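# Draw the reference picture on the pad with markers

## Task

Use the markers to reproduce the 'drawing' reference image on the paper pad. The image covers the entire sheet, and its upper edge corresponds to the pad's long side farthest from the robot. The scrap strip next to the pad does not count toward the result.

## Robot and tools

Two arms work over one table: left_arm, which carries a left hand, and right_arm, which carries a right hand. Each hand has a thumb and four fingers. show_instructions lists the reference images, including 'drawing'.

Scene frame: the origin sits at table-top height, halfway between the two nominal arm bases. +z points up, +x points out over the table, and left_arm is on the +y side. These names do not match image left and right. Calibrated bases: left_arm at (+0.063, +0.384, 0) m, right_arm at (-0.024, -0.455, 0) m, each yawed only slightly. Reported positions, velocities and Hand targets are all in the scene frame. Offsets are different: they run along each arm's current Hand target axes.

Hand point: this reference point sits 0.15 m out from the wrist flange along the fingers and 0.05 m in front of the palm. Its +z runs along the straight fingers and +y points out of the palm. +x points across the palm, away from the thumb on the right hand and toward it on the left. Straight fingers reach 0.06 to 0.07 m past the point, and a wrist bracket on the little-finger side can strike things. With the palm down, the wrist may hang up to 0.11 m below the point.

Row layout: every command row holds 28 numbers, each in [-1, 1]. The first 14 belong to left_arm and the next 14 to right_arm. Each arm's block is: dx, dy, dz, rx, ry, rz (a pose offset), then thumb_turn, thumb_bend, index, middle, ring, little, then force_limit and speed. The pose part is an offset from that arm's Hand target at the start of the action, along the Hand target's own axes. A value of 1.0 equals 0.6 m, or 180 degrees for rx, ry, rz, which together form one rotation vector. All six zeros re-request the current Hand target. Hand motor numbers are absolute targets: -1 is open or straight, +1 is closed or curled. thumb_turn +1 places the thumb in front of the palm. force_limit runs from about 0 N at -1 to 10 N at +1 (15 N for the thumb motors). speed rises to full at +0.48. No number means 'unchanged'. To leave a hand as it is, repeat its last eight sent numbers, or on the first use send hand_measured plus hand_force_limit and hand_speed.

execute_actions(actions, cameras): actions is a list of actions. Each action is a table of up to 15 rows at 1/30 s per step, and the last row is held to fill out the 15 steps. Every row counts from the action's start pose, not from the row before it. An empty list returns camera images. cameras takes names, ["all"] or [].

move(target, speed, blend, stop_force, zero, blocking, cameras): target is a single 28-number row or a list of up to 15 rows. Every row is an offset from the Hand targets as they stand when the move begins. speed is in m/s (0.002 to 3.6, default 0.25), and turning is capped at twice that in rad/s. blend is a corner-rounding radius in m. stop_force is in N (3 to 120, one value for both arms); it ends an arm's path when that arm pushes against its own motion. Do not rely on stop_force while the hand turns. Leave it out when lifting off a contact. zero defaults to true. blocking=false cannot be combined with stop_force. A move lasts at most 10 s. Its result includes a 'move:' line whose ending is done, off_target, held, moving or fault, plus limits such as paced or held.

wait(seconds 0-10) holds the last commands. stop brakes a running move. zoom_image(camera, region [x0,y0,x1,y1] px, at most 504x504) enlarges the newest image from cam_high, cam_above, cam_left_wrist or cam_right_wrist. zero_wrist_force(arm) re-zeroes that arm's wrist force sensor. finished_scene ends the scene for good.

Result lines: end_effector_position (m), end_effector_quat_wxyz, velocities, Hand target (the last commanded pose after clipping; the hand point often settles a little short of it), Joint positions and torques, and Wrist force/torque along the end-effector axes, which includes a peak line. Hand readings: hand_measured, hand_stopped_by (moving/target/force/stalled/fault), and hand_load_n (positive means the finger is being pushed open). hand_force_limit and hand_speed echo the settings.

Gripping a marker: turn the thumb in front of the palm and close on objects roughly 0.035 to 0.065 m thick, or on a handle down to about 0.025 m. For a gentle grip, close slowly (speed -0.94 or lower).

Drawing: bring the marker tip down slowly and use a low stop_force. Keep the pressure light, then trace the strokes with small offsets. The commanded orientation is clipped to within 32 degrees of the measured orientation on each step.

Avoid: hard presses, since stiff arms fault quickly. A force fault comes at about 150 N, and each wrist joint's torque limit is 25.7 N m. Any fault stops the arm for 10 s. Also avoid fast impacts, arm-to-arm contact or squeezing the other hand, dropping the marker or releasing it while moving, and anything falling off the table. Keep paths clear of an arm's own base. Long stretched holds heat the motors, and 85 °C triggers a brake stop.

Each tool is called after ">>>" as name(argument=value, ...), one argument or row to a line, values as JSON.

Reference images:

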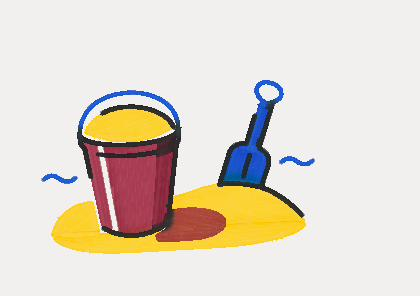

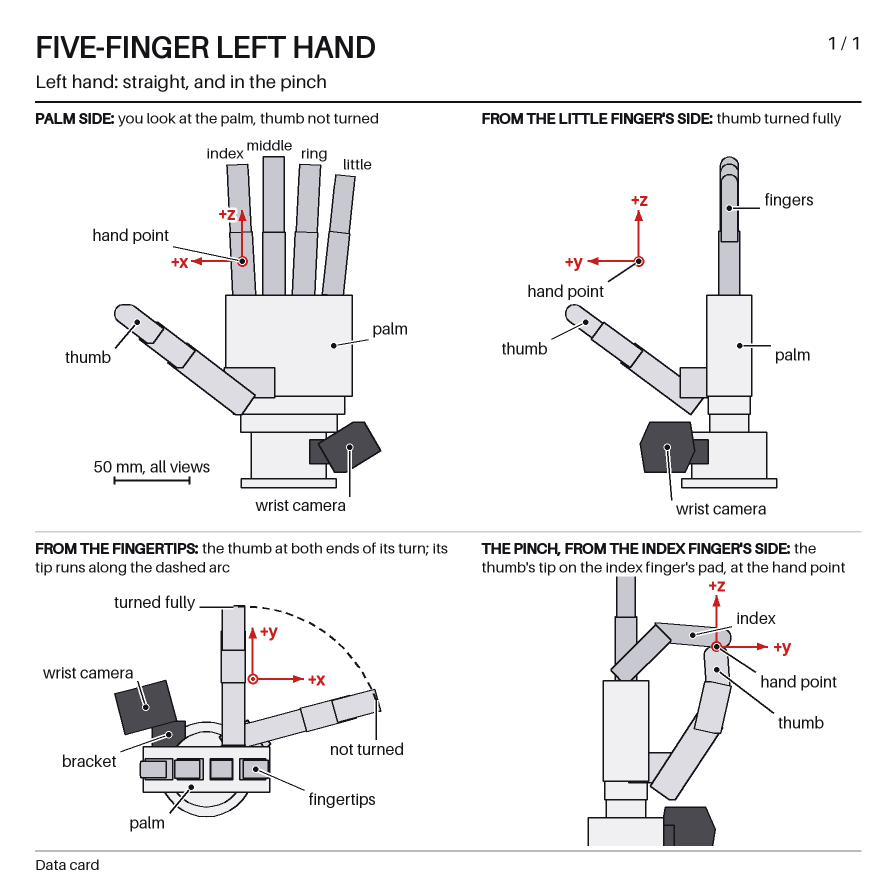

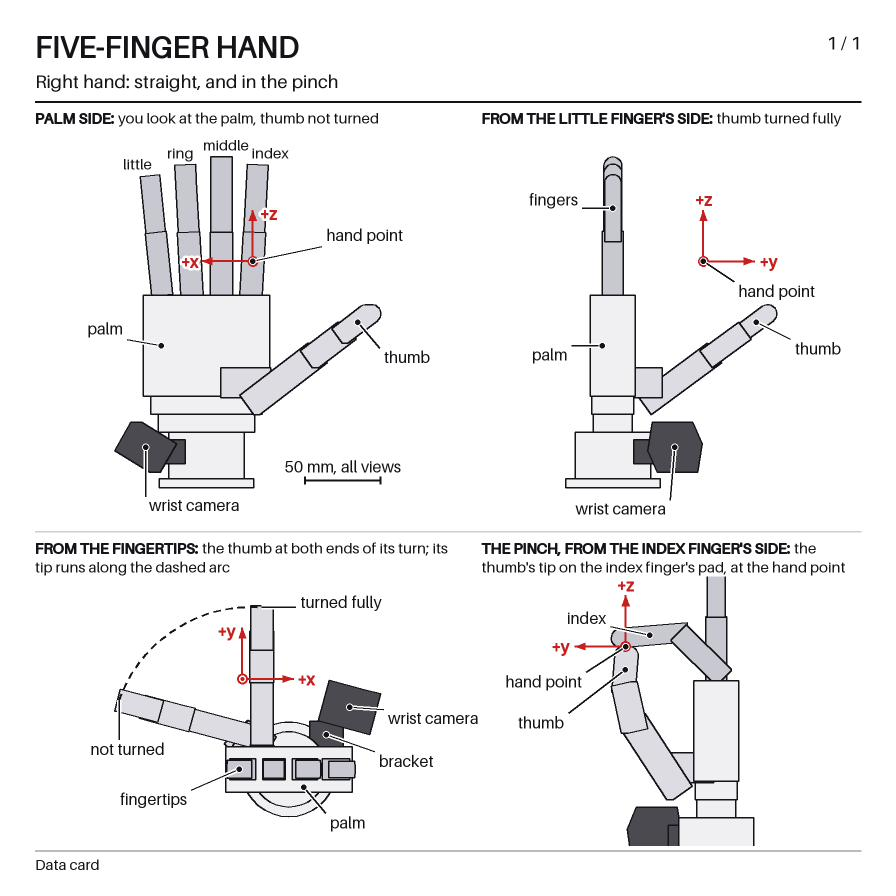

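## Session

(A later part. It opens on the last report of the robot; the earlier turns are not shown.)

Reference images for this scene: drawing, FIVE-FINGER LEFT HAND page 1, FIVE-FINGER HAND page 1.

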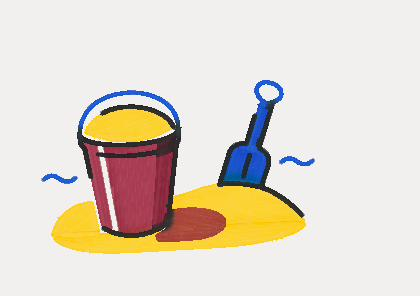

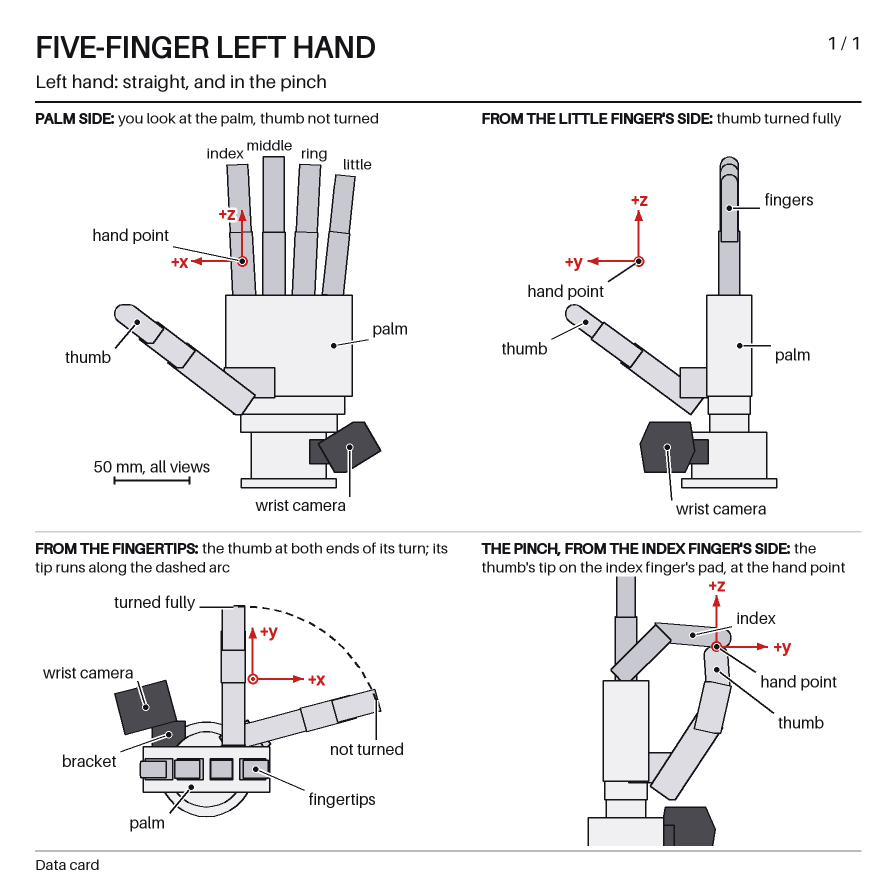

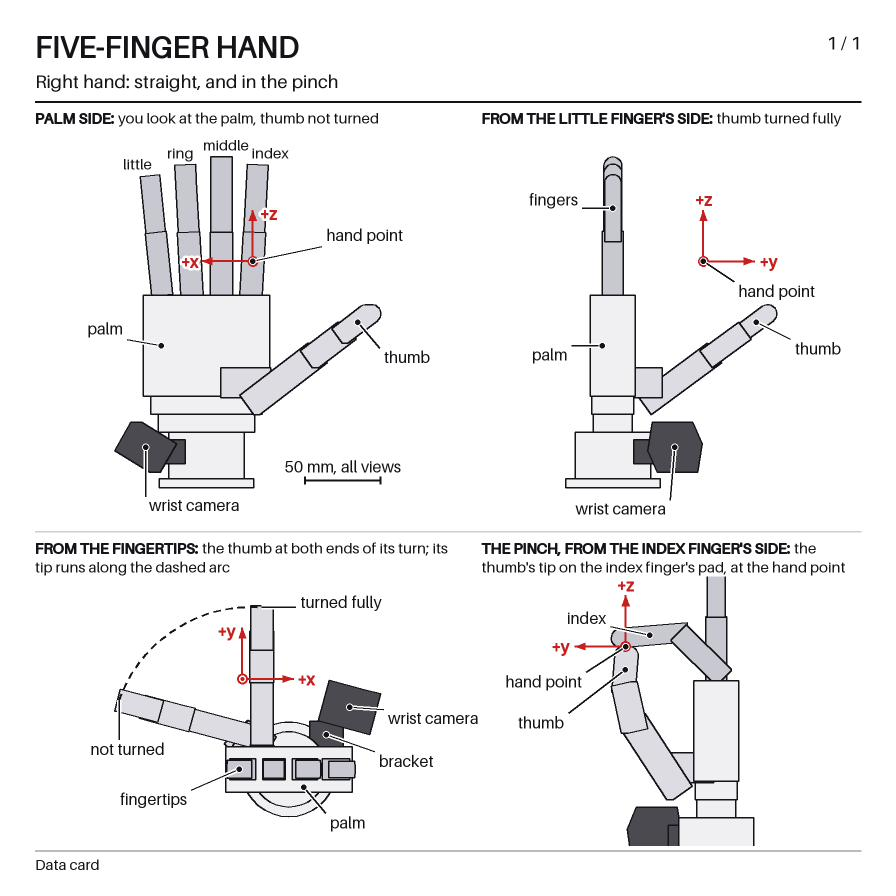

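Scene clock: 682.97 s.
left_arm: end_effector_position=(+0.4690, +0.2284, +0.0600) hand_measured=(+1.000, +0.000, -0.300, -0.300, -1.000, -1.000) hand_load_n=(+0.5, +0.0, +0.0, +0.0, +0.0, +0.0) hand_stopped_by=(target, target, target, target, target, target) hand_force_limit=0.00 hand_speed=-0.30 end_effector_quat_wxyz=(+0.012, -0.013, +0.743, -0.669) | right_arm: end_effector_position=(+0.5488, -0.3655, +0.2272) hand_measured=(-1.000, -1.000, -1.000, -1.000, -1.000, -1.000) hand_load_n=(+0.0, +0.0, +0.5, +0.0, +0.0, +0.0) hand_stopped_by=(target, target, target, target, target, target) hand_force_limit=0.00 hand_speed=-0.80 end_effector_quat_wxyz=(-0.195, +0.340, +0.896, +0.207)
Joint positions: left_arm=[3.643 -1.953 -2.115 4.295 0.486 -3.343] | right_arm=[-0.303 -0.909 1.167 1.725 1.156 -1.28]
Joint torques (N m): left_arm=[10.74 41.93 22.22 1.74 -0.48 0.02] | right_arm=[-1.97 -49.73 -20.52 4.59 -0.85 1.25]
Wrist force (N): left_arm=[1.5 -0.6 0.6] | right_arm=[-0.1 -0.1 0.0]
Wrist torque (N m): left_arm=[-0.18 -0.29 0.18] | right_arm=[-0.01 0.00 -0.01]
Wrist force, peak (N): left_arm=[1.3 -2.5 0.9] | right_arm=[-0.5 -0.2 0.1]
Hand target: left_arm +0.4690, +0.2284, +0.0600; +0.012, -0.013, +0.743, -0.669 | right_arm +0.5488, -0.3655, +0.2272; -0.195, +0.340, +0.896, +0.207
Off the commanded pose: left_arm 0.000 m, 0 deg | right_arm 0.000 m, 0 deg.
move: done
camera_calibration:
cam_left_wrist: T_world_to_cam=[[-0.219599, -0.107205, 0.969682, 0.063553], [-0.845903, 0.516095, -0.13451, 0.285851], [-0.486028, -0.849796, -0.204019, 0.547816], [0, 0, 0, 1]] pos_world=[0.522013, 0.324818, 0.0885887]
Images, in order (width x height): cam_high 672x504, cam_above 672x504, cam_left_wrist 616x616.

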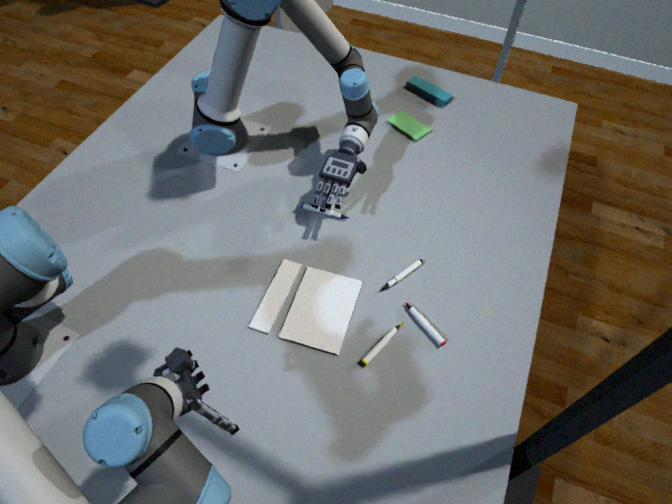

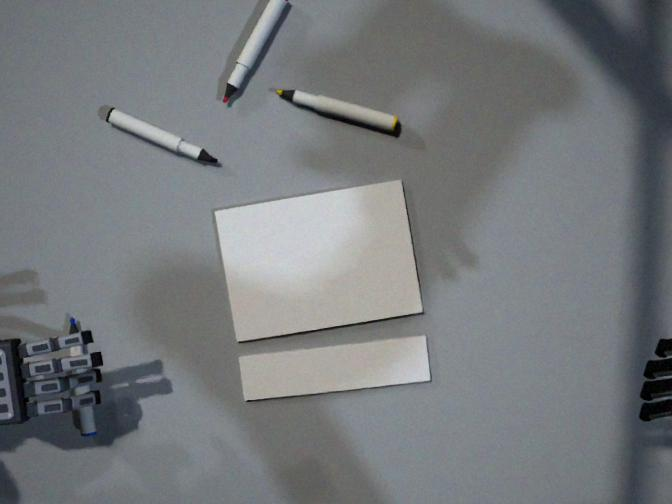

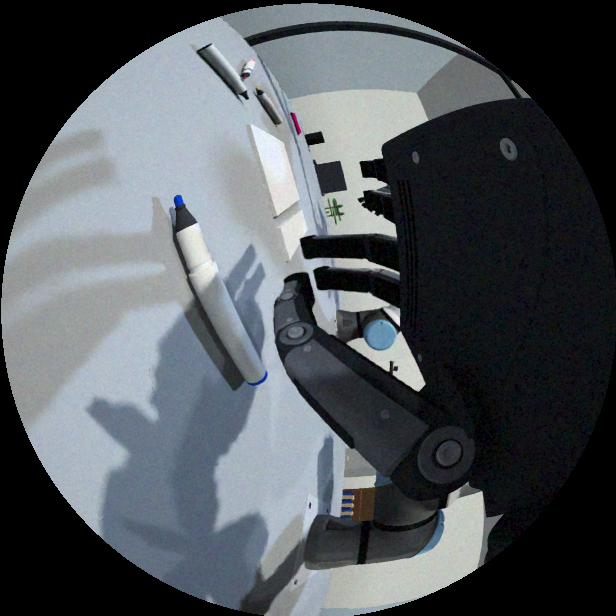

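>>> move(
  target=[0, 0.0580, 0.0061, 0, 0, 0, 1, 0, -0.3, -0.3, -1, -1, 0.0, -0.3, 0, 0, 0, 0, 0, 0, -1, -1, -1, -1, -1, -1, 0.0, -0.8],
  cameras=["cam_high", "cam_left_wrist", "cam_above"],
  stop_force=5,
  speed=0.05,
)

>>> zoom_image(
  camera="cam_left_wrist",
  region=[120, 120, 420, 420],
)

>>> zoom_image(
  camera="cam_high",
  region=[280, 130, 380, 230],
)

Scene clock: 712.63 s.
left_arm: end_effector_position=(+0.4690, +0.2285, +0.0250) hand_measured=(+1.000, +0.000, -0.300, -0.300, -1.000, -1.000) hand_load_n=(+0.0, +0.0, +0.0, +0.0, +0.0, -0.5) hand_stopped_by=(target, target, target, target, target, target) hand_force_limit=0.00 hand_speed=-0.30 end_effector_quat_wxyz=(+0.012, -0.013, +0.743, -0.669) | right_arm: end_effector_position=(+0.5488, -0.3655, +0.2272) hand_measured=(-1.000, -1.000, -1.000, -1.000, -1.000, -1.000) hand_load_n=(+0.0, +0.0, +0.0, +0.0, +0.0, +0.0) hand_stopped_by=(target, target, target, target, target, target) hand_force_limit=0.00 hand_speed=-0.80 end_effector_quat_wxyz=(-0.195, +0.340, +0.896, +0.207)
Joint positions: left_arm=[3.643 -2.033 -2.13 4.39 0.486 -3.343] | right_arm=[-0.303 -0.909 1.167 1.725 1.156 -1.28]
Joint torques (N m): left_arm=[1.04 42.94 21.32 0.1 -0.23 -1.08] | right_arm=[-2.16 -50.56 -20.67 4.54 -0.96 1.26]
Wrist force (N): left_arm=[1.6 -0.6 0.4] | right_arm=[-0.2 -0.1 -0.2]
Wrist torque (N m): left_arm=[-0.18 -0.28 0.18] | right_arm=[-0.01 0.03 -0.02]
Wrist force, peak (N): left_arm=[1.5 -1.6 0.5] | right_arm=[-0.3 0.0 0.4]
Hand target: left_arm +0.4690, +0.2285, +0.0250; +0.012, -0.013, +0.743, -0.669 | right_arm +0.5488, -0.3655, +0.2272; -0.195, +0.340, +0.896, +0.207
Off the commanded pose: left_arm 0.000 m, 0 deg | right_arm 0.000 m, 0 deg.
move: done
camera_calibration:
cam_left_wrist: T_world_to_cam=[[-0.2195, -0.107291, 0.969695, 0.0974783], [-0.845974, 0.516008, -0.134401, 0.281151], [-0.48595, -0.849838, -0.20403, 0.540734], [0, 0, 0, 1]] pos_world=[0.522013, 0.324918, 0.0535886]
Images, in order (width x height): cam_high 672x504, cam_above 672x504, cam_left_wrist 616x616.

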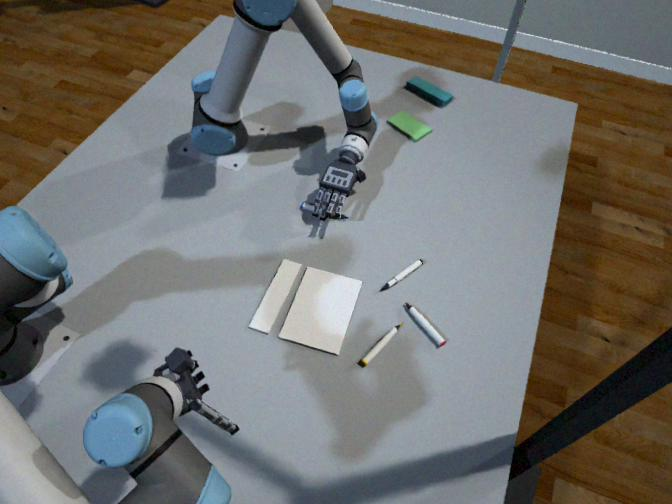

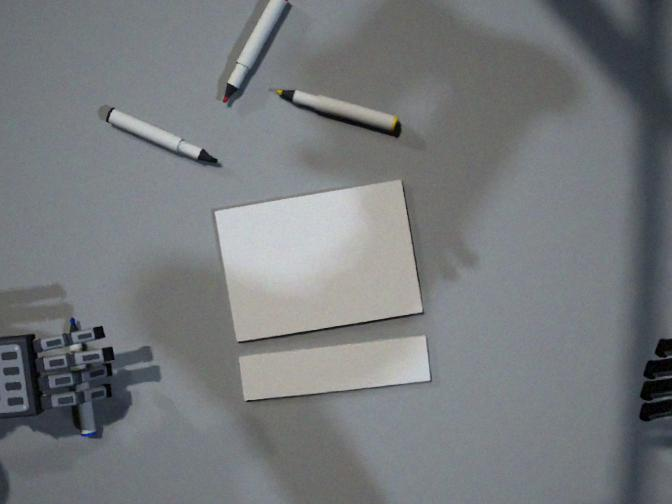

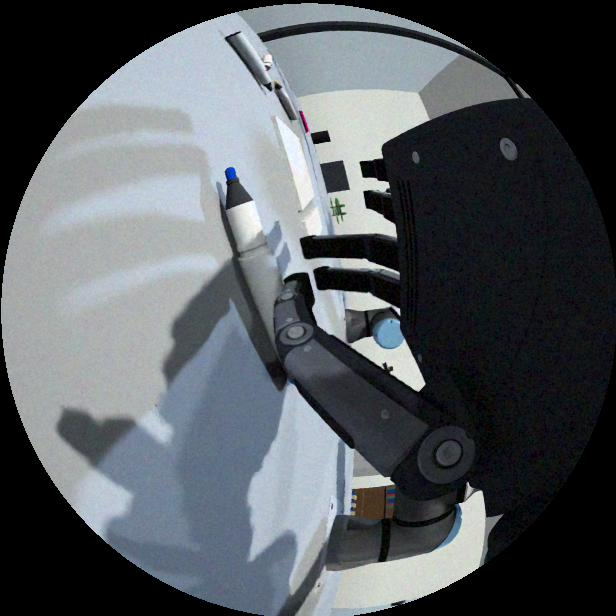

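Scaled by 1.680 from the camera's 616x616 image, which has a finer 880x880 frame.

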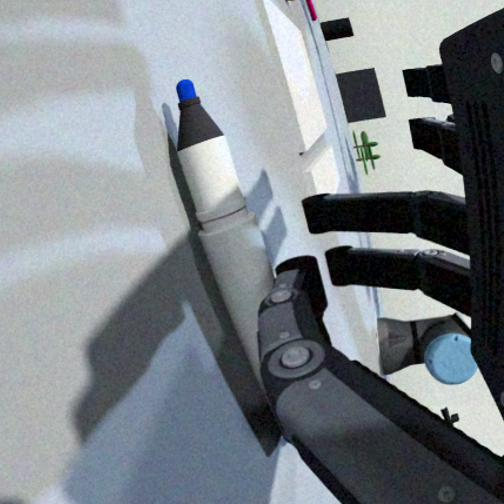

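Scaled by 5.040.

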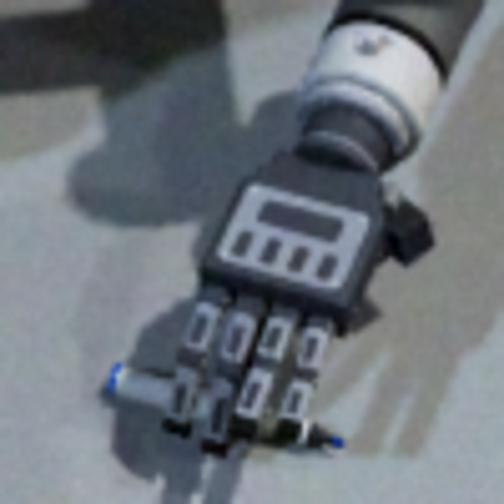

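>>> move(
  target=[0, 0.0207, 0.0022, 0, 0, 0, 1, 0, -0.3, -0.3, -1, -1, 0.0, -0.3, 0, 0, 0, 0, 0, 0, -1, -1, -1, -1, -1, -1, 0.0, -0.8],
  cameras=["cam_left_wrist", "cam_above"],
  stop_force=4,
  speed=0.02,
)

>>> zoom_image(
  camera="cam_left_wrist",
  region=[170, 120, 420, 370],
)

Scene clock: 729.90 s.
left_arm: end_effector_position=(+0.4691, +0.2285, +0.0190) hand_measured=(+1.000, +0.002, -0.300, -0.300, -1.000, -1.000) hand_load_n=(-0.5, -4.5, +0.0, +0.0, +0.0, +0.0) hand_stopped_by=(target, target, target, target, target, target) hand_force_limit=0.00 hand_speed=-0.30 end_effector_quat_wxyz=(+0.012, -0.013, +0.743, -0.669) | right_arm: end_effector_position=(+0.5488, -0.3655, +0.2272) hand_measured=(-1.000, -1.000, -1.000, -1.000, -1.000, -1.000) hand_load_n=(+0.0, +0.0, -0.5, +0.0, +0.0, +0.0) hand_stopped_by=(target, target, target, target, target, target) hand_force_limit=0.00 hand_speed=-0.80 end_effector_quat_wxyz=(-0.195, +0.340, +0.896, +0.207)
Joint positions: left_arm=[3.643 -2.048 -2.132 4.407 0.486 -3.343] | right_arm=[-0.303 -0.909 1.167 1.725 1.156 -1.28]
Joint torques (N m): left_arm=[-13.09 41.42 20.57 1.57 -1.15 0.08] | right_arm=[-2.14 -50.5 -20.74 4.68 -0.91 1.33]
Wrist force (N): left_arm=[1.6 -4.1 -0.4] | right_arm=[-0.1 0.0 0.1]
Wrist torque (N m): left_arm=[-0.33 -0.31 0.23] | right_arm=[0.00 0.01 0.00]
Wrist force, peak (N): left_arm=[1.8 -10.1 -2.2] | right_arm=[-0.5 0.2 -0.1]
Hand target: left_arm +0.4691, +0.2285, +0.0190; +0.012, -0.013, +0.743, -0.669 (not the last commanded pose) | right_arm +0.5488, -0.3655, +0.2272; -0.195, +0.340, +0.896, +0.207
Off the commanded pose: left_arm 0.006 m, 0 deg | right_arm 0.000 m, 0 deg.
move: contact (left_arm)
camera_calibration:
cam_left_wrist: T_world_to_cam=[[-0.219648, -0.107312, 0.969659, 0.103382], [-0.845941, 0.516034, -0.134513, 0.280325], [-0.485942, -0.84982, -0.204126, 0.539504], [0, 0, 0, 1]] pos_world=[0.522013, 0.324918, 0.0475887]
Images, in order (width x height): cam_above 672x504, cam_left_wrist 616x616.

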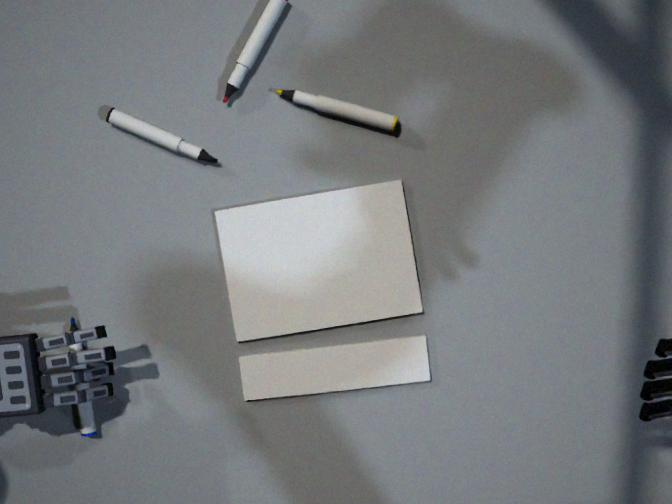

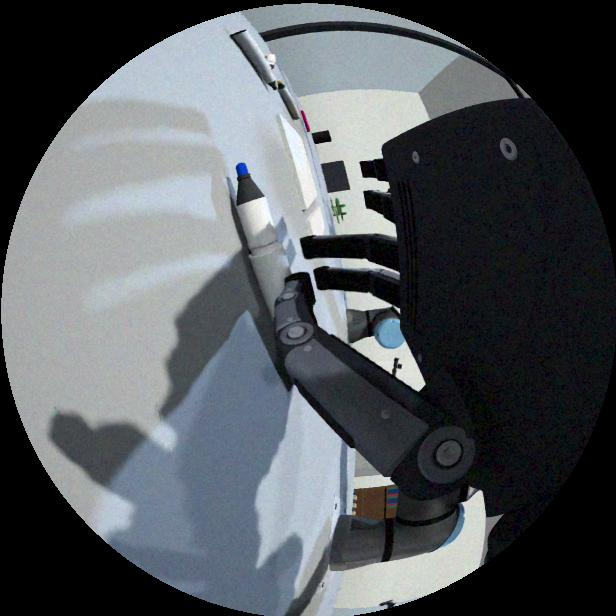

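Scaled by 2.016 from the camera's 616x616 image, which has a finer 880x880 frame.

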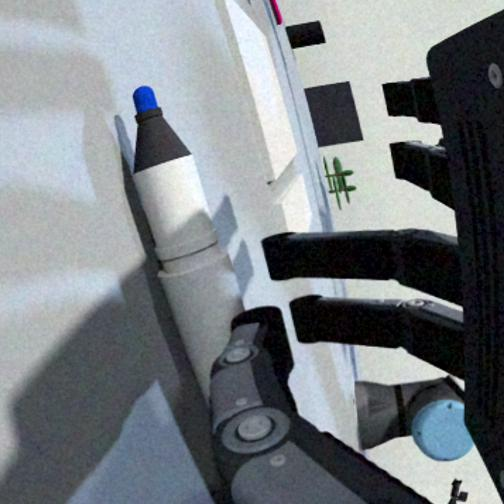

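>>> move(
  target=[
    [0, -0.0133, 0, 0, 0, 0, 1, 0, -0.45, -0.45, -1, -1, 0.0, -0.3, 0, 0, 0, 0, 0, 0, -1, -1, -1, -1, -1, -1, 0.0, -0.8],
    [0, -0.0133, -0.01, 0, 0, 0, 1, 0, -0.45, -0.45, -1, -1, 0.0, -0.3, 0, 0, 0, 0, 0, 0, -1, -1, -1, -1, -1, -1, 0.0, -0.8],
  ],
  cameras=[],
  speed=0.05,
)

>>> move(
  target=[0, 0.0323, 0.0034, 0, 0, 0, 1, 0, -0.45, -0.45, -1, -1, 0.0, -0.3, 0, 0, 0, 0, 0, 0, -1, -1, -1, -1, -1, -1, 0.0, -0.8],
  cameras=["cam_left_wrist", "cam_above"],
  stop_force=4,
  speed=0.02,
)

>>> zoom_image(
  camera="cam_left_wrist",
  region=[170, 120, 420, 370],
)

Scene clock: 775.70 s.
left_arm: end_effector_position=(+0.4690, +0.2338, +0.0276) hand_measured=(+1.000, +0.000, -0.450, -0.450, -1.000, -1.000) hand_load_n=(+0.0, +0.0, +0.0, +0.0, +0.0, +0.0) hand_stopped_by=(target, target, target, target, target, target) hand_force_limit=0.00 hand_speed=-0.30 end_effector_quat_wxyz=(+0.012, -0.013, +0.743, -0.669) | right_arm: end_effector_position=(+0.5488, -0.3655, +0.2272) hand_measured=(-1.000, -1.000, -1.000, -1.000, -1.000, -1.000) hand_load_n=(+0.0, +0.0, +0.0, +0.0, +0.0, +0.0) hand_stopped_by=(target, target, target, target, target, target) hand_force_limit=0.00 hand_speed=-0.80 end_effector_quat_wxyz=(-0.195, +0.340, +0.896, +0.207)
Joint positions: left_arm=[3.654 -2.029 -2.125 4.377 0.497 -3.337] | right_arm=[-0.303 -0.909 1.167 1.725 1.156 -1.28]
Joint torques (N m): left_arm=[-14.13 20.11 0.65 1.38 -1.67 -0.94] | right_arm=[-2.7 -51.22 -21.14 4.68 -0.82 1.64]
Wrist force (N): left_arm=[1.6 -0.7 0.6] | right_arm=[0.0 0.2 0.2]
Wrist torque (N m): left_arm=[-0.22 -0.28 0.18] | right_arm=[0.01 -0.01 0.01]
Wrist force, peak (N): left_arm=[1.5 -4.7 -0.4] | right_arm=[-0.2 -0.3 -0.4]
Hand target: left_arm +0.4689, +0.2336, +0.0275; +0.012, -0.013, +0.743, -0.669 | right_arm +0.5488, -0.3655, +0.2272; -0.195, +0.340, +0.896, +0.207
Off the commanded pose: left_arm 0.000 m, 0 deg | right_arm 0.000 m, 0 deg.
move: done
No camera images: "cameras" was empty.

Scene clock: 777.53 s.
left_arm: end_effector_position=(+0.4689, +0.2336, +0.0147) hand_measured=(+1.000, +0.002, -0.450, -0.450, -1.000, -1.000) hand_load_n=(-0.5, -4.0, +0.0, +0.0, +0.0, -0.5) hand_stopped_by=(target, target, target, target, target, target) hand_force_limit=0.00 hand_speed=-0.30 end_effector_quat_wxyz=(+0.012, -0.013, +0.743, -0.669) | right_arm: end_effector_position=(+0.5488, -0.3655, +0.2272) hand_measured=(-1.000, -1.000, -1.000, -1.000, -1.000, -1.000) hand_load_n=(+0.0, +0.0, +0.0, +0.0, +0.0, -0.5) hand_stopped_by=(target, target, target, target, target, target) hand_force_limit=0.00 hand_speed=-0.80 end_effector_quat_wxyz=(-0.195, +0.340, +0.896, +0.207)
Joint positions: left_arm=[3.654 -2.059 -2.129 4.411 0.497 -3.338] | right_arm=[-0.303 -0.909 1.167 1.725 1.156 -1.28]
Joint torques (N m): left_arm=[-14.89 43.72 20.56 1.65 0.25 0.01] | right_arm=[-2.59 -50.99 -20.86 4.49 -0.99 1.43]
Wrist force (N): left_arm=[1.8 -4.1 -1.2] | right_arm=[-0.1 0.0 0.1]
Wrist torque (N m): left_arm=[-0.30 -0.32 0.23] | right_arm=[0.00 0.00 0.00]
Wrist force, peak (N): left_arm=[2.1 -10.3 -4.3] | right_arm=[-0.5 0.3 0.3]
Hand target: left_arm +0.4689, +0.2336, +0.0147; +0.012, -0.013, +0.743, -0.669 (not the last commanded pose) | right_arm +0.5488, -0.3655, +0.2272; -0.195, +0.340, +0.896, +0.207
Off the commanded pose: left_arm 0.007 m, 0 deg | right_arm 0.000 m, 0 deg.
move: contact (left_arm)
camera_calibration:
cam_left_wrist: T_world_to_cam=[[-0.219629, -0.107324, 0.969662, 0.108049], [-0.845946, 0.516031, -0.134492, 0.276948], [-0.485942, -0.84982, -0.204126, 0.542863], [0, 0, 0, 1]] pos_world=[0.521813, 0.330018, 0.0432887]
Images, in order (width x height): cam_above 672x504, cam_left_wrist 616x616.

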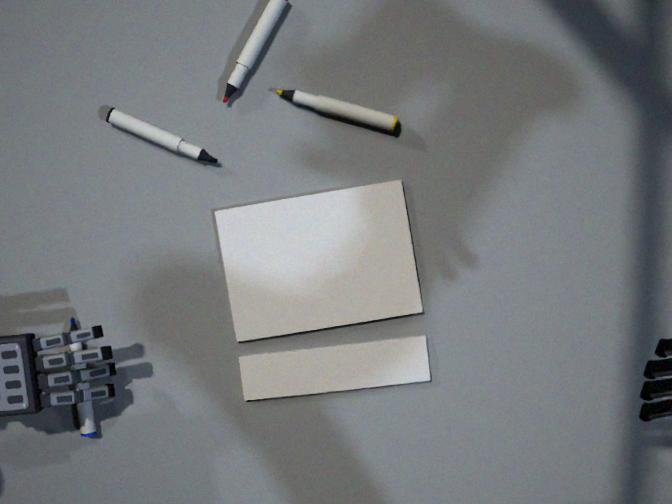

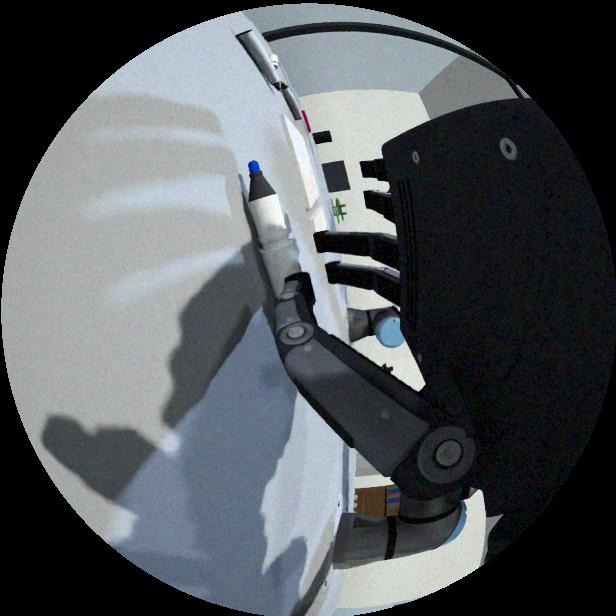

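Scaled by 2.016 from the camera's 616x616 image, which has a finer 880x880 frame.

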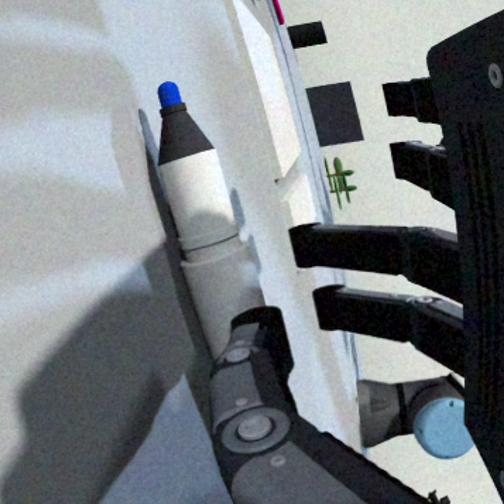

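>>> move(
  target=[
    [0, -0.0133, 0, 0, 0, 0, 1, 0, -0.45, -0.45, -1, -1, 0.0, -0.3, 0, 0, 0, 0, 0, 0, -1, -1, -1, -1, -1, -1, 0.0, -0.8],
    [0, -0.0133, -0.01, 0, 0, 0, 1, 0, -0.45, -0.45, -1, -1, 0.0, -0.3, 0, 0, 0, 0, 0, 0, -1, -1, -1, -1, -1, -1, 0.0, -0.8],
  ],
  cameras=[],
  speed=0.05,
)

>>> move(
  target=[0, 0.0225, 0.0024, 0, 0, 0, 1, 0, -0.45, -0.45, -1, -1, 0.0, -0.3, 0, 0, 0, 0, 0, 0, -1, -1, -1, -1, -1, -1, 0.0, -0.8],
  cameras=["cam_left_wrist", "cam_above"],
  stop_force=4,
  speed=0.02,
)

>>> zoom_image(
  camera="cam_left_wrist",
  region=[170, 120, 420, 370],
)

Scene clock: 807.00 s.
left_arm: end_effector_position=(+0.4689, +0.2389, +0.0233) hand_measured=(+1.000, +0.000, -0.450, -0.450, -1.000, -1.000) hand_load_n=(+0.0, +0.0, +0.0, +0.0, +0.0, +0.0) hand_stopped_by=(target, target, target, target, target, target) hand_force_limit=0.00 hand_speed=-0.30 end_effector_quat_wxyz=(+0.012, -0.013, +0.743, -0.669) end_effector_velocity=(+0.001, -0.001, +0.000) end_effector_angular_velocity=(+0.001, +0.000, +0.002) | right_arm: end_effector_position=(+0.5488, -0.3655, +0.2272) hand_measured=(-1.000, -1.000, -1.000, -1.000, -1.000, -1.000) hand_load_n=(+0.0, +0.0, +0.0, +0.0, +0.0, +0.0) hand_stopped_by=(target, target, target, target, target, target) hand_force_limit=0.00 hand_speed=-0.80 end_effector_quat_wxyz=(-0.195, +0.340, +0.896, +0.207)
Joint positions: left_arm=[3.665 -2.041 -2.123 4.382 0.508 -3.332] | right_arm=[-0.303 -0.909 1.167 1.725 1.156 -1.28]
Joint velocities: left_arm=[-0.003 0 -0.001 0.004 -0.005 -0.003] | right_arm=[within noise]
Joint torques (N m): left_arm=[-15.18 19.63 -0.63 1.66 -1.38 -1.08] | right_arm=[-3.66 -51.03 -21.38 4.59 -1.05 1.53]
Wrist force (N): left_arm=[2.0 -0.8 0.6] | right_arm=[0.0 0.0 0.0]
Wrist torque (N m): left_arm=[-0.22 -0.33 0.19] | right_arm=[0.00 -0.01 0.00]
Wrist force, peak (N): left_arm=[1.9 -4.5 -1.4] | right_arm=[-0.4 0.1 0.2]
Hand target: left_arm +0.4687, +0.2387, +0.0233; +0.012, -0.013, +0.743, -0.669 | right_arm +0.5488, -0.3655, +0.2272; -0.195, +0.340, +0.896, +0.207
Off the commanded pose: left_arm 0.000 m, 0 deg | right_arm 0.000 m, 0 deg.
move: done
No camera images: "cameras" was empty.

Scene clock: 808.60 s.
left_arm: end_effector_position=(+0.4687, +0.2387, +0.0097) hand_measured=(+1.000, +0.000, -0.450, -0.450, -1.000, -1.000) hand_load_n=(+0.0, +0.5, +0.0, +0.0, +0.0, +0.0) hand_stopped_by=(target, target, target, target, target, target) hand_force_limit=0.00 hand_speed=-0.30 end_effector_quat_wxyz=(+0.012, -0.013, +0.743, -0.669) | right_arm: end_effector_position=(+0.5488, -0.3655, +0.2272) hand_measured=(-1.000, -1.000, -1.000, -1.000, -1.000, -1.000) hand_load_n=(+0.0, +0.0, +0.0, +0.0, +0.0, +0.0) hand_stopped_by=(target, target, target, target, target, target) hand_force_limit=0.00 hand_speed=-0.80 end_effector_quat_wxyz=(-0.195, +0.340, +0.896, +0.207)
Joint positions: left_arm=[3.664 -2.073 -2.126 4.418 0.508 -3.333] | right_arm=[-0.303 -0.909 1.167 1.725 1.156 -1.28]
Joint torques (N m): left_arm=[-15.43 43.92 7.64 -2.01 -1.69 -0.91] | right_arm=[-3.24 -51.98 -21.9 4.47 -1.04 1.67]
Wrist force (N): left_arm=[1.8 -1.0 0.7] | right_arm=[-0.2 -0.1 0.2]
Wrist torque (N m): left_arm=[-0.24 -0.30 0.18] | right_arm=[-0.02 0.02 -0.01]
Wrist force, peak (N): left_arm=[1.9 -1.4 0.6] | right_arm=[-0.4 0.0 0.4]
Hand target: left_arm +0.4687, +0.2387, +0.0097; +0.012, -0.013, +0.743, -0.669 | right_arm +0.5488, -0.3655, +0.2272; -0.195, +0.340, +0.896, +0.207
Off the commanded pose: left_arm 0.000 m, 0 deg | right_arm 0.000 m, 0 deg.
move: done
camera_calibration:
cam_left_wrist: T_world_to_cam=[[-0.219582, -0.107242, 0.969682, 0.113348], [-0.845952, 0.51602, -0.134495, 0.273482], [-0.485951, -0.849837, -0.20403, 0.546087], [0, 0, 0, 1]] pos_world=[0.521613, 0.335118, 0.0382887]
Images, in order (width x height): cam_above 672x504, cam_left_wrist 616x616.

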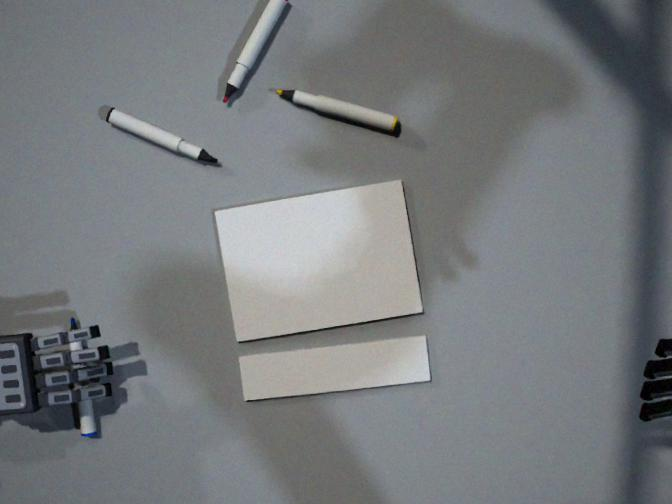

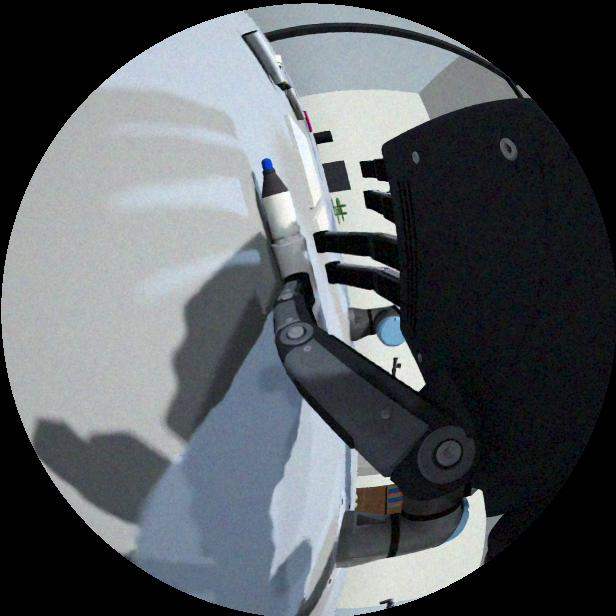

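Scaled by 2.016 from the camera's 616x616 image, which has a finer 880x880 frame.

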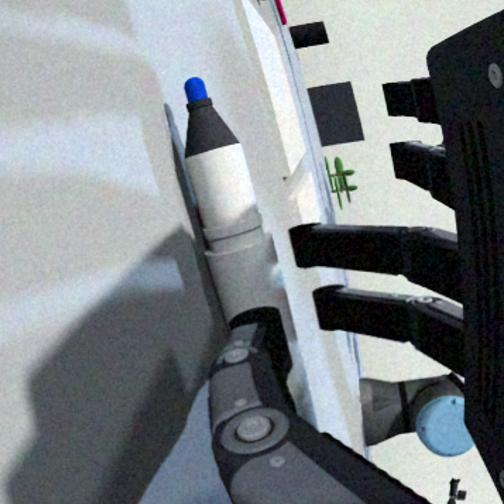

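>>> move(
  target=[0, 0, 0, 0, 0, 0, 1, 0, 0.5, 0.5, -1, -1, -0.2, -0.94, 0, 0, 0, 0, 0, 0, -1, -1, -1, -1, -1, -1, 0.0, -0.8],
  cameras=["cam_left_wrist", "cam_above"],
)

>>> zoom_image(
  camera="cam_left_wrist",
  region=[170, 120, 420, 370],
)

Scene clock: 835.30 s.
left_arm: end_effector_position=(+0.4687, +0.2387, +0.0097) hand_measured=(+1.000, +0.000, -0.046, -0.078, -1.000, -1.000) hand_load_n=(-2.5, +0.0, +5.5, +3.5, +0.0, +0.0) hand_stopped_by=(target, target, force, force, target, target) hand_force_limit=-0.20 hand_speed=-0.94 end_effector_quat_wxyz=(+0.012, -0.013, +0.743, -0.669) | right_arm: end_effector_position=(+0.5488, -0.3655, +0.2272) hand_measured=(-1.000, -1.000, -1.000, -1.000, -1.000, -1.000) hand_load_n=(+0.0, +0.0, +0.0, +0.0, +0.0, +0.0) hand_stopped_by=(target, target, target, target, target, target) hand_force_limit=0.00 hand_speed=-0.80 end_effector_quat_wxyz=(-0.195, +0.340, +0.896, +0.207)
Joint positions: left_arm=[3.664 -2.073 -2.126 4.418 0.508 -3.333] | right_arm=[-0.303 -0.909 1.167 1.725 1.156 -1.28]
Joint torques (N m): left_arm=[-12.13 43.36 18.28 -0.57 -0.97 1.4] | right_arm=[-3.38 -52.07 -21.71 4.46 -1 1.63]
Wrist force (N): left_arm=[1.5 -7.0 2.1] | right_arm=[-0.2 -0.2 0.1]
Wrist torque (N m): left_arm=[-0.32 -0.27 0.26] | right_arm=[-0.03 0.02 -0.02]
Wrist force, peak (N): left_arm=[1.6 -7.6 2.3] | right_arm=[-0.2 -0.1 0.5]
Hand target: left_arm +0.4687, +0.2387, +0.0097; +0.012, -0.013, +0.743, -0.669 | right_arm +0.5488, -0.3655, +0.2272; -0.195, +0.340, +0.896, +0.207
Off the commanded pose: left_arm 0.000 m, 0 deg | right_arm 0.000 m, 0 deg.
move: done
camera_calibration:
cam_left_wrist: T_world_to_cam=[[-0.219629, -0.107324, 0.969662, 0.113422], [-0.845946, 0.516031, -0.134492, 0.273559], [-0.485942, -0.84982, -0.204126, 0.546128], [0, 0, 0, 1]] pos_world=[0.521713, 0.335118, 0.0382887]
Images, in order (width x height): cam_above 672x504, cam_left_wrist 616x616.

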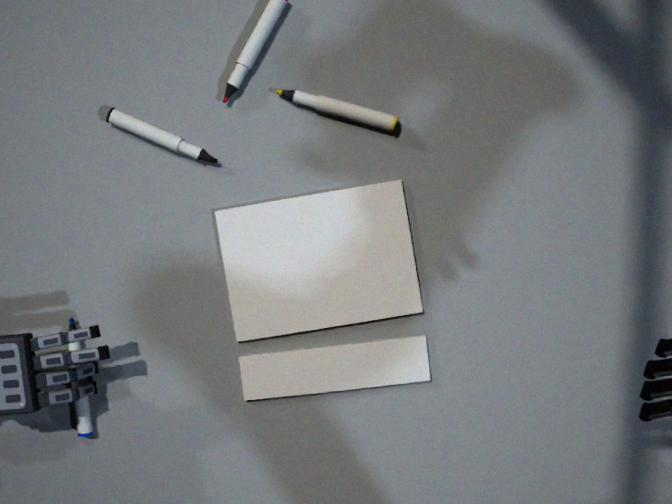

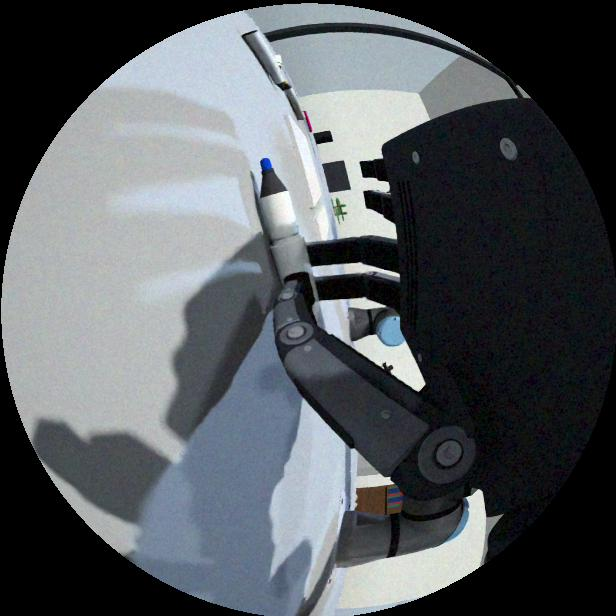

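Scaled by 2.016 from the camera's 616x616 image, which has a finer 880x880 frame.

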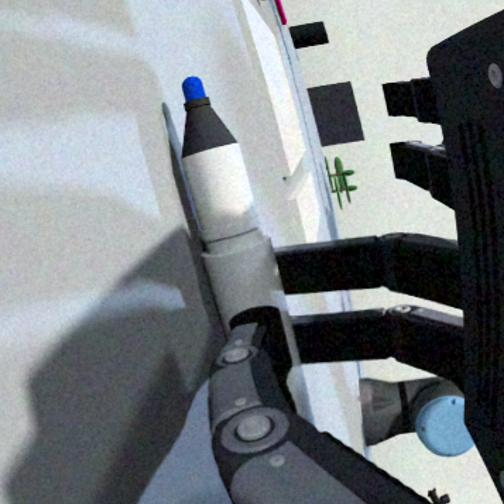

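>>> move(
  target=[0, -0.1658, -0.0174, 0, 0, 0, 1, 0, 0.5, 0.5, -1, -1, -0.2, -0.94, 0, 0, 0, 0, 0, 0, -1, -1, -1, -1, -1, -1, 0.0, -0.8],
  cameras=["cam_left_wrist", "cam_above", "cam_high"],
  speed=0.08,
)

>>> zoom_image(
  camera="cam_left_wrist",
  region=[170, 120, 420, 370],
)

Scene clock: 845.93 s.
left_arm: end_effector_position=(+0.4688, +0.2386, +0.1098) hand_measured=(+1.000, +0.000, -0.046, -0.078, -1.000, -1.000) hand_load_n=(+0.0, +0.0, +0.0, +0.0, +0.0, +0.0) hand_stopped_by=(target, target, force, force, target, target) hand_force_limit=-0.20 hand_speed=-0.94 end_effector_quat_wxyz=(+0.012, -0.013, +0.743, -0.669) | right_arm: end_effector_position=(+0.5488, -0.3655, +0.2272) hand_measured=(-1.000, -1.000, -1.000, -1.000, -1.000, -1.000) hand_load_n=(+0.0, +0.0, +0.0, +0.0, +0.0, +0.0) hand_stopped_by=(target, target, target, target, target, target) hand_force_limit=0.00 hand_speed=-0.80 end_effector_quat_wxyz=(-0.195, +0.340, +0.896, +0.207)
Joint positions: left_arm=[3.664 -1.856 -2.07 4.145 0.507 -3.333] | right_arm=[-0.303 -0.909 1.167 1.725 1.156 -1.28]
Joint torques (N m): left_arm=[-4.64 19.29 1.32 0.56 0.82 1.73] | right_arm=[-3.71 -51.78 -20.99 4.63 -0.99 1.89]
Wrist force (N): left_arm=[2.0 -1.0 0.6] | right_arm=[-0.1 0.0 0.1]
Wrist torque (N m): left_arm=[-0.30 -0.30 0.18] | right_arm=[0.00 -0.01 0.00]
Wrist force, peak (N): left_arm=[1.6 -7.5 1.8] | right_arm=[-0.6 0.2 -0.1]
Hand target: left_arm +0.4687, +0.2386, +0.1097; +0.012, -0.013, +0.743, -0.669 | right_arm +0.5488, -0.3655, +0.2272; -0.195, +0.340, +0.896, +0.207
Off the commanded pose: left_arm 0.000 m, 0 deg | right_arm 0.000 m, 0 deg.
move: done
camera_calibration:
cam_left_wrist: T_world_to_cam=[[-0.219917, -0.107396, 0.969589, 0.0165437], [-0.845925, 0.516008, -0.134713, 0.287049], [-0.485848, -0.849825, -0.204328, 0.566541], [0, 0, 0, 1]] pos_world=[0.521713, 0.335118, 0.138389]
Images, in order (width x height): cam_high 672x504, cam_above 672x504, cam_left_wrist 616x616.

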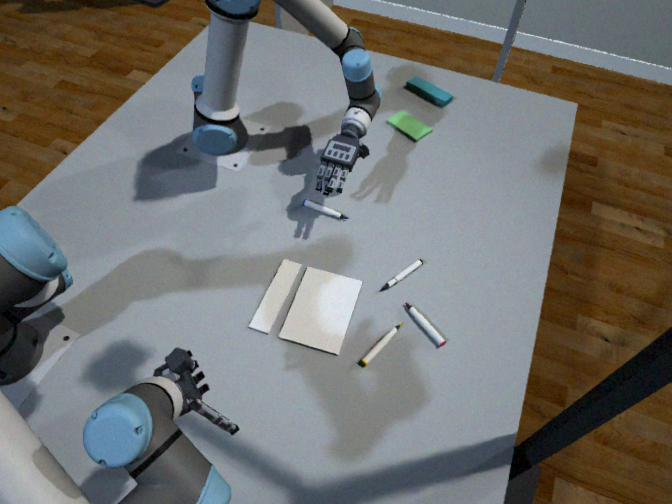

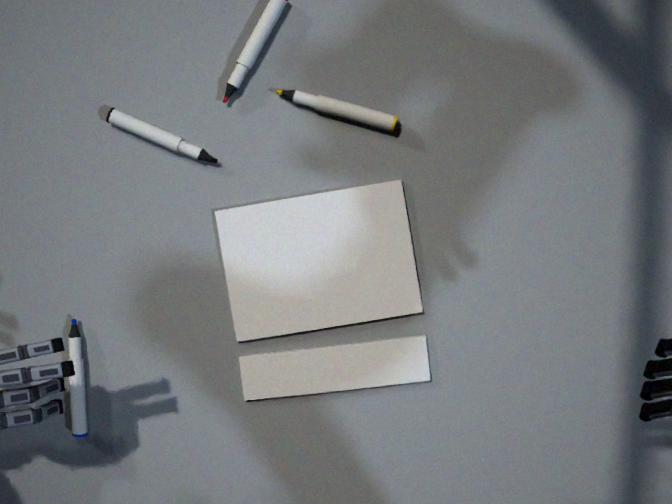

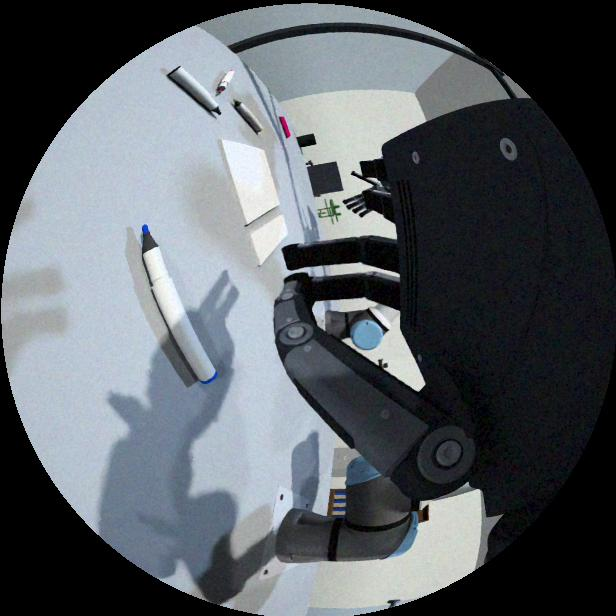

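Scaled by 2.016 from the camera's 616x616 image, which has a finer 880x880 frame.

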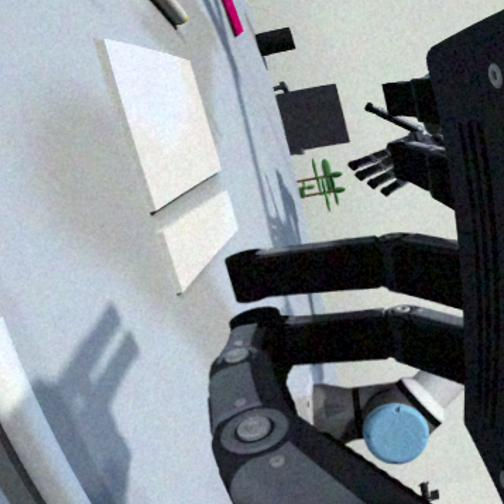

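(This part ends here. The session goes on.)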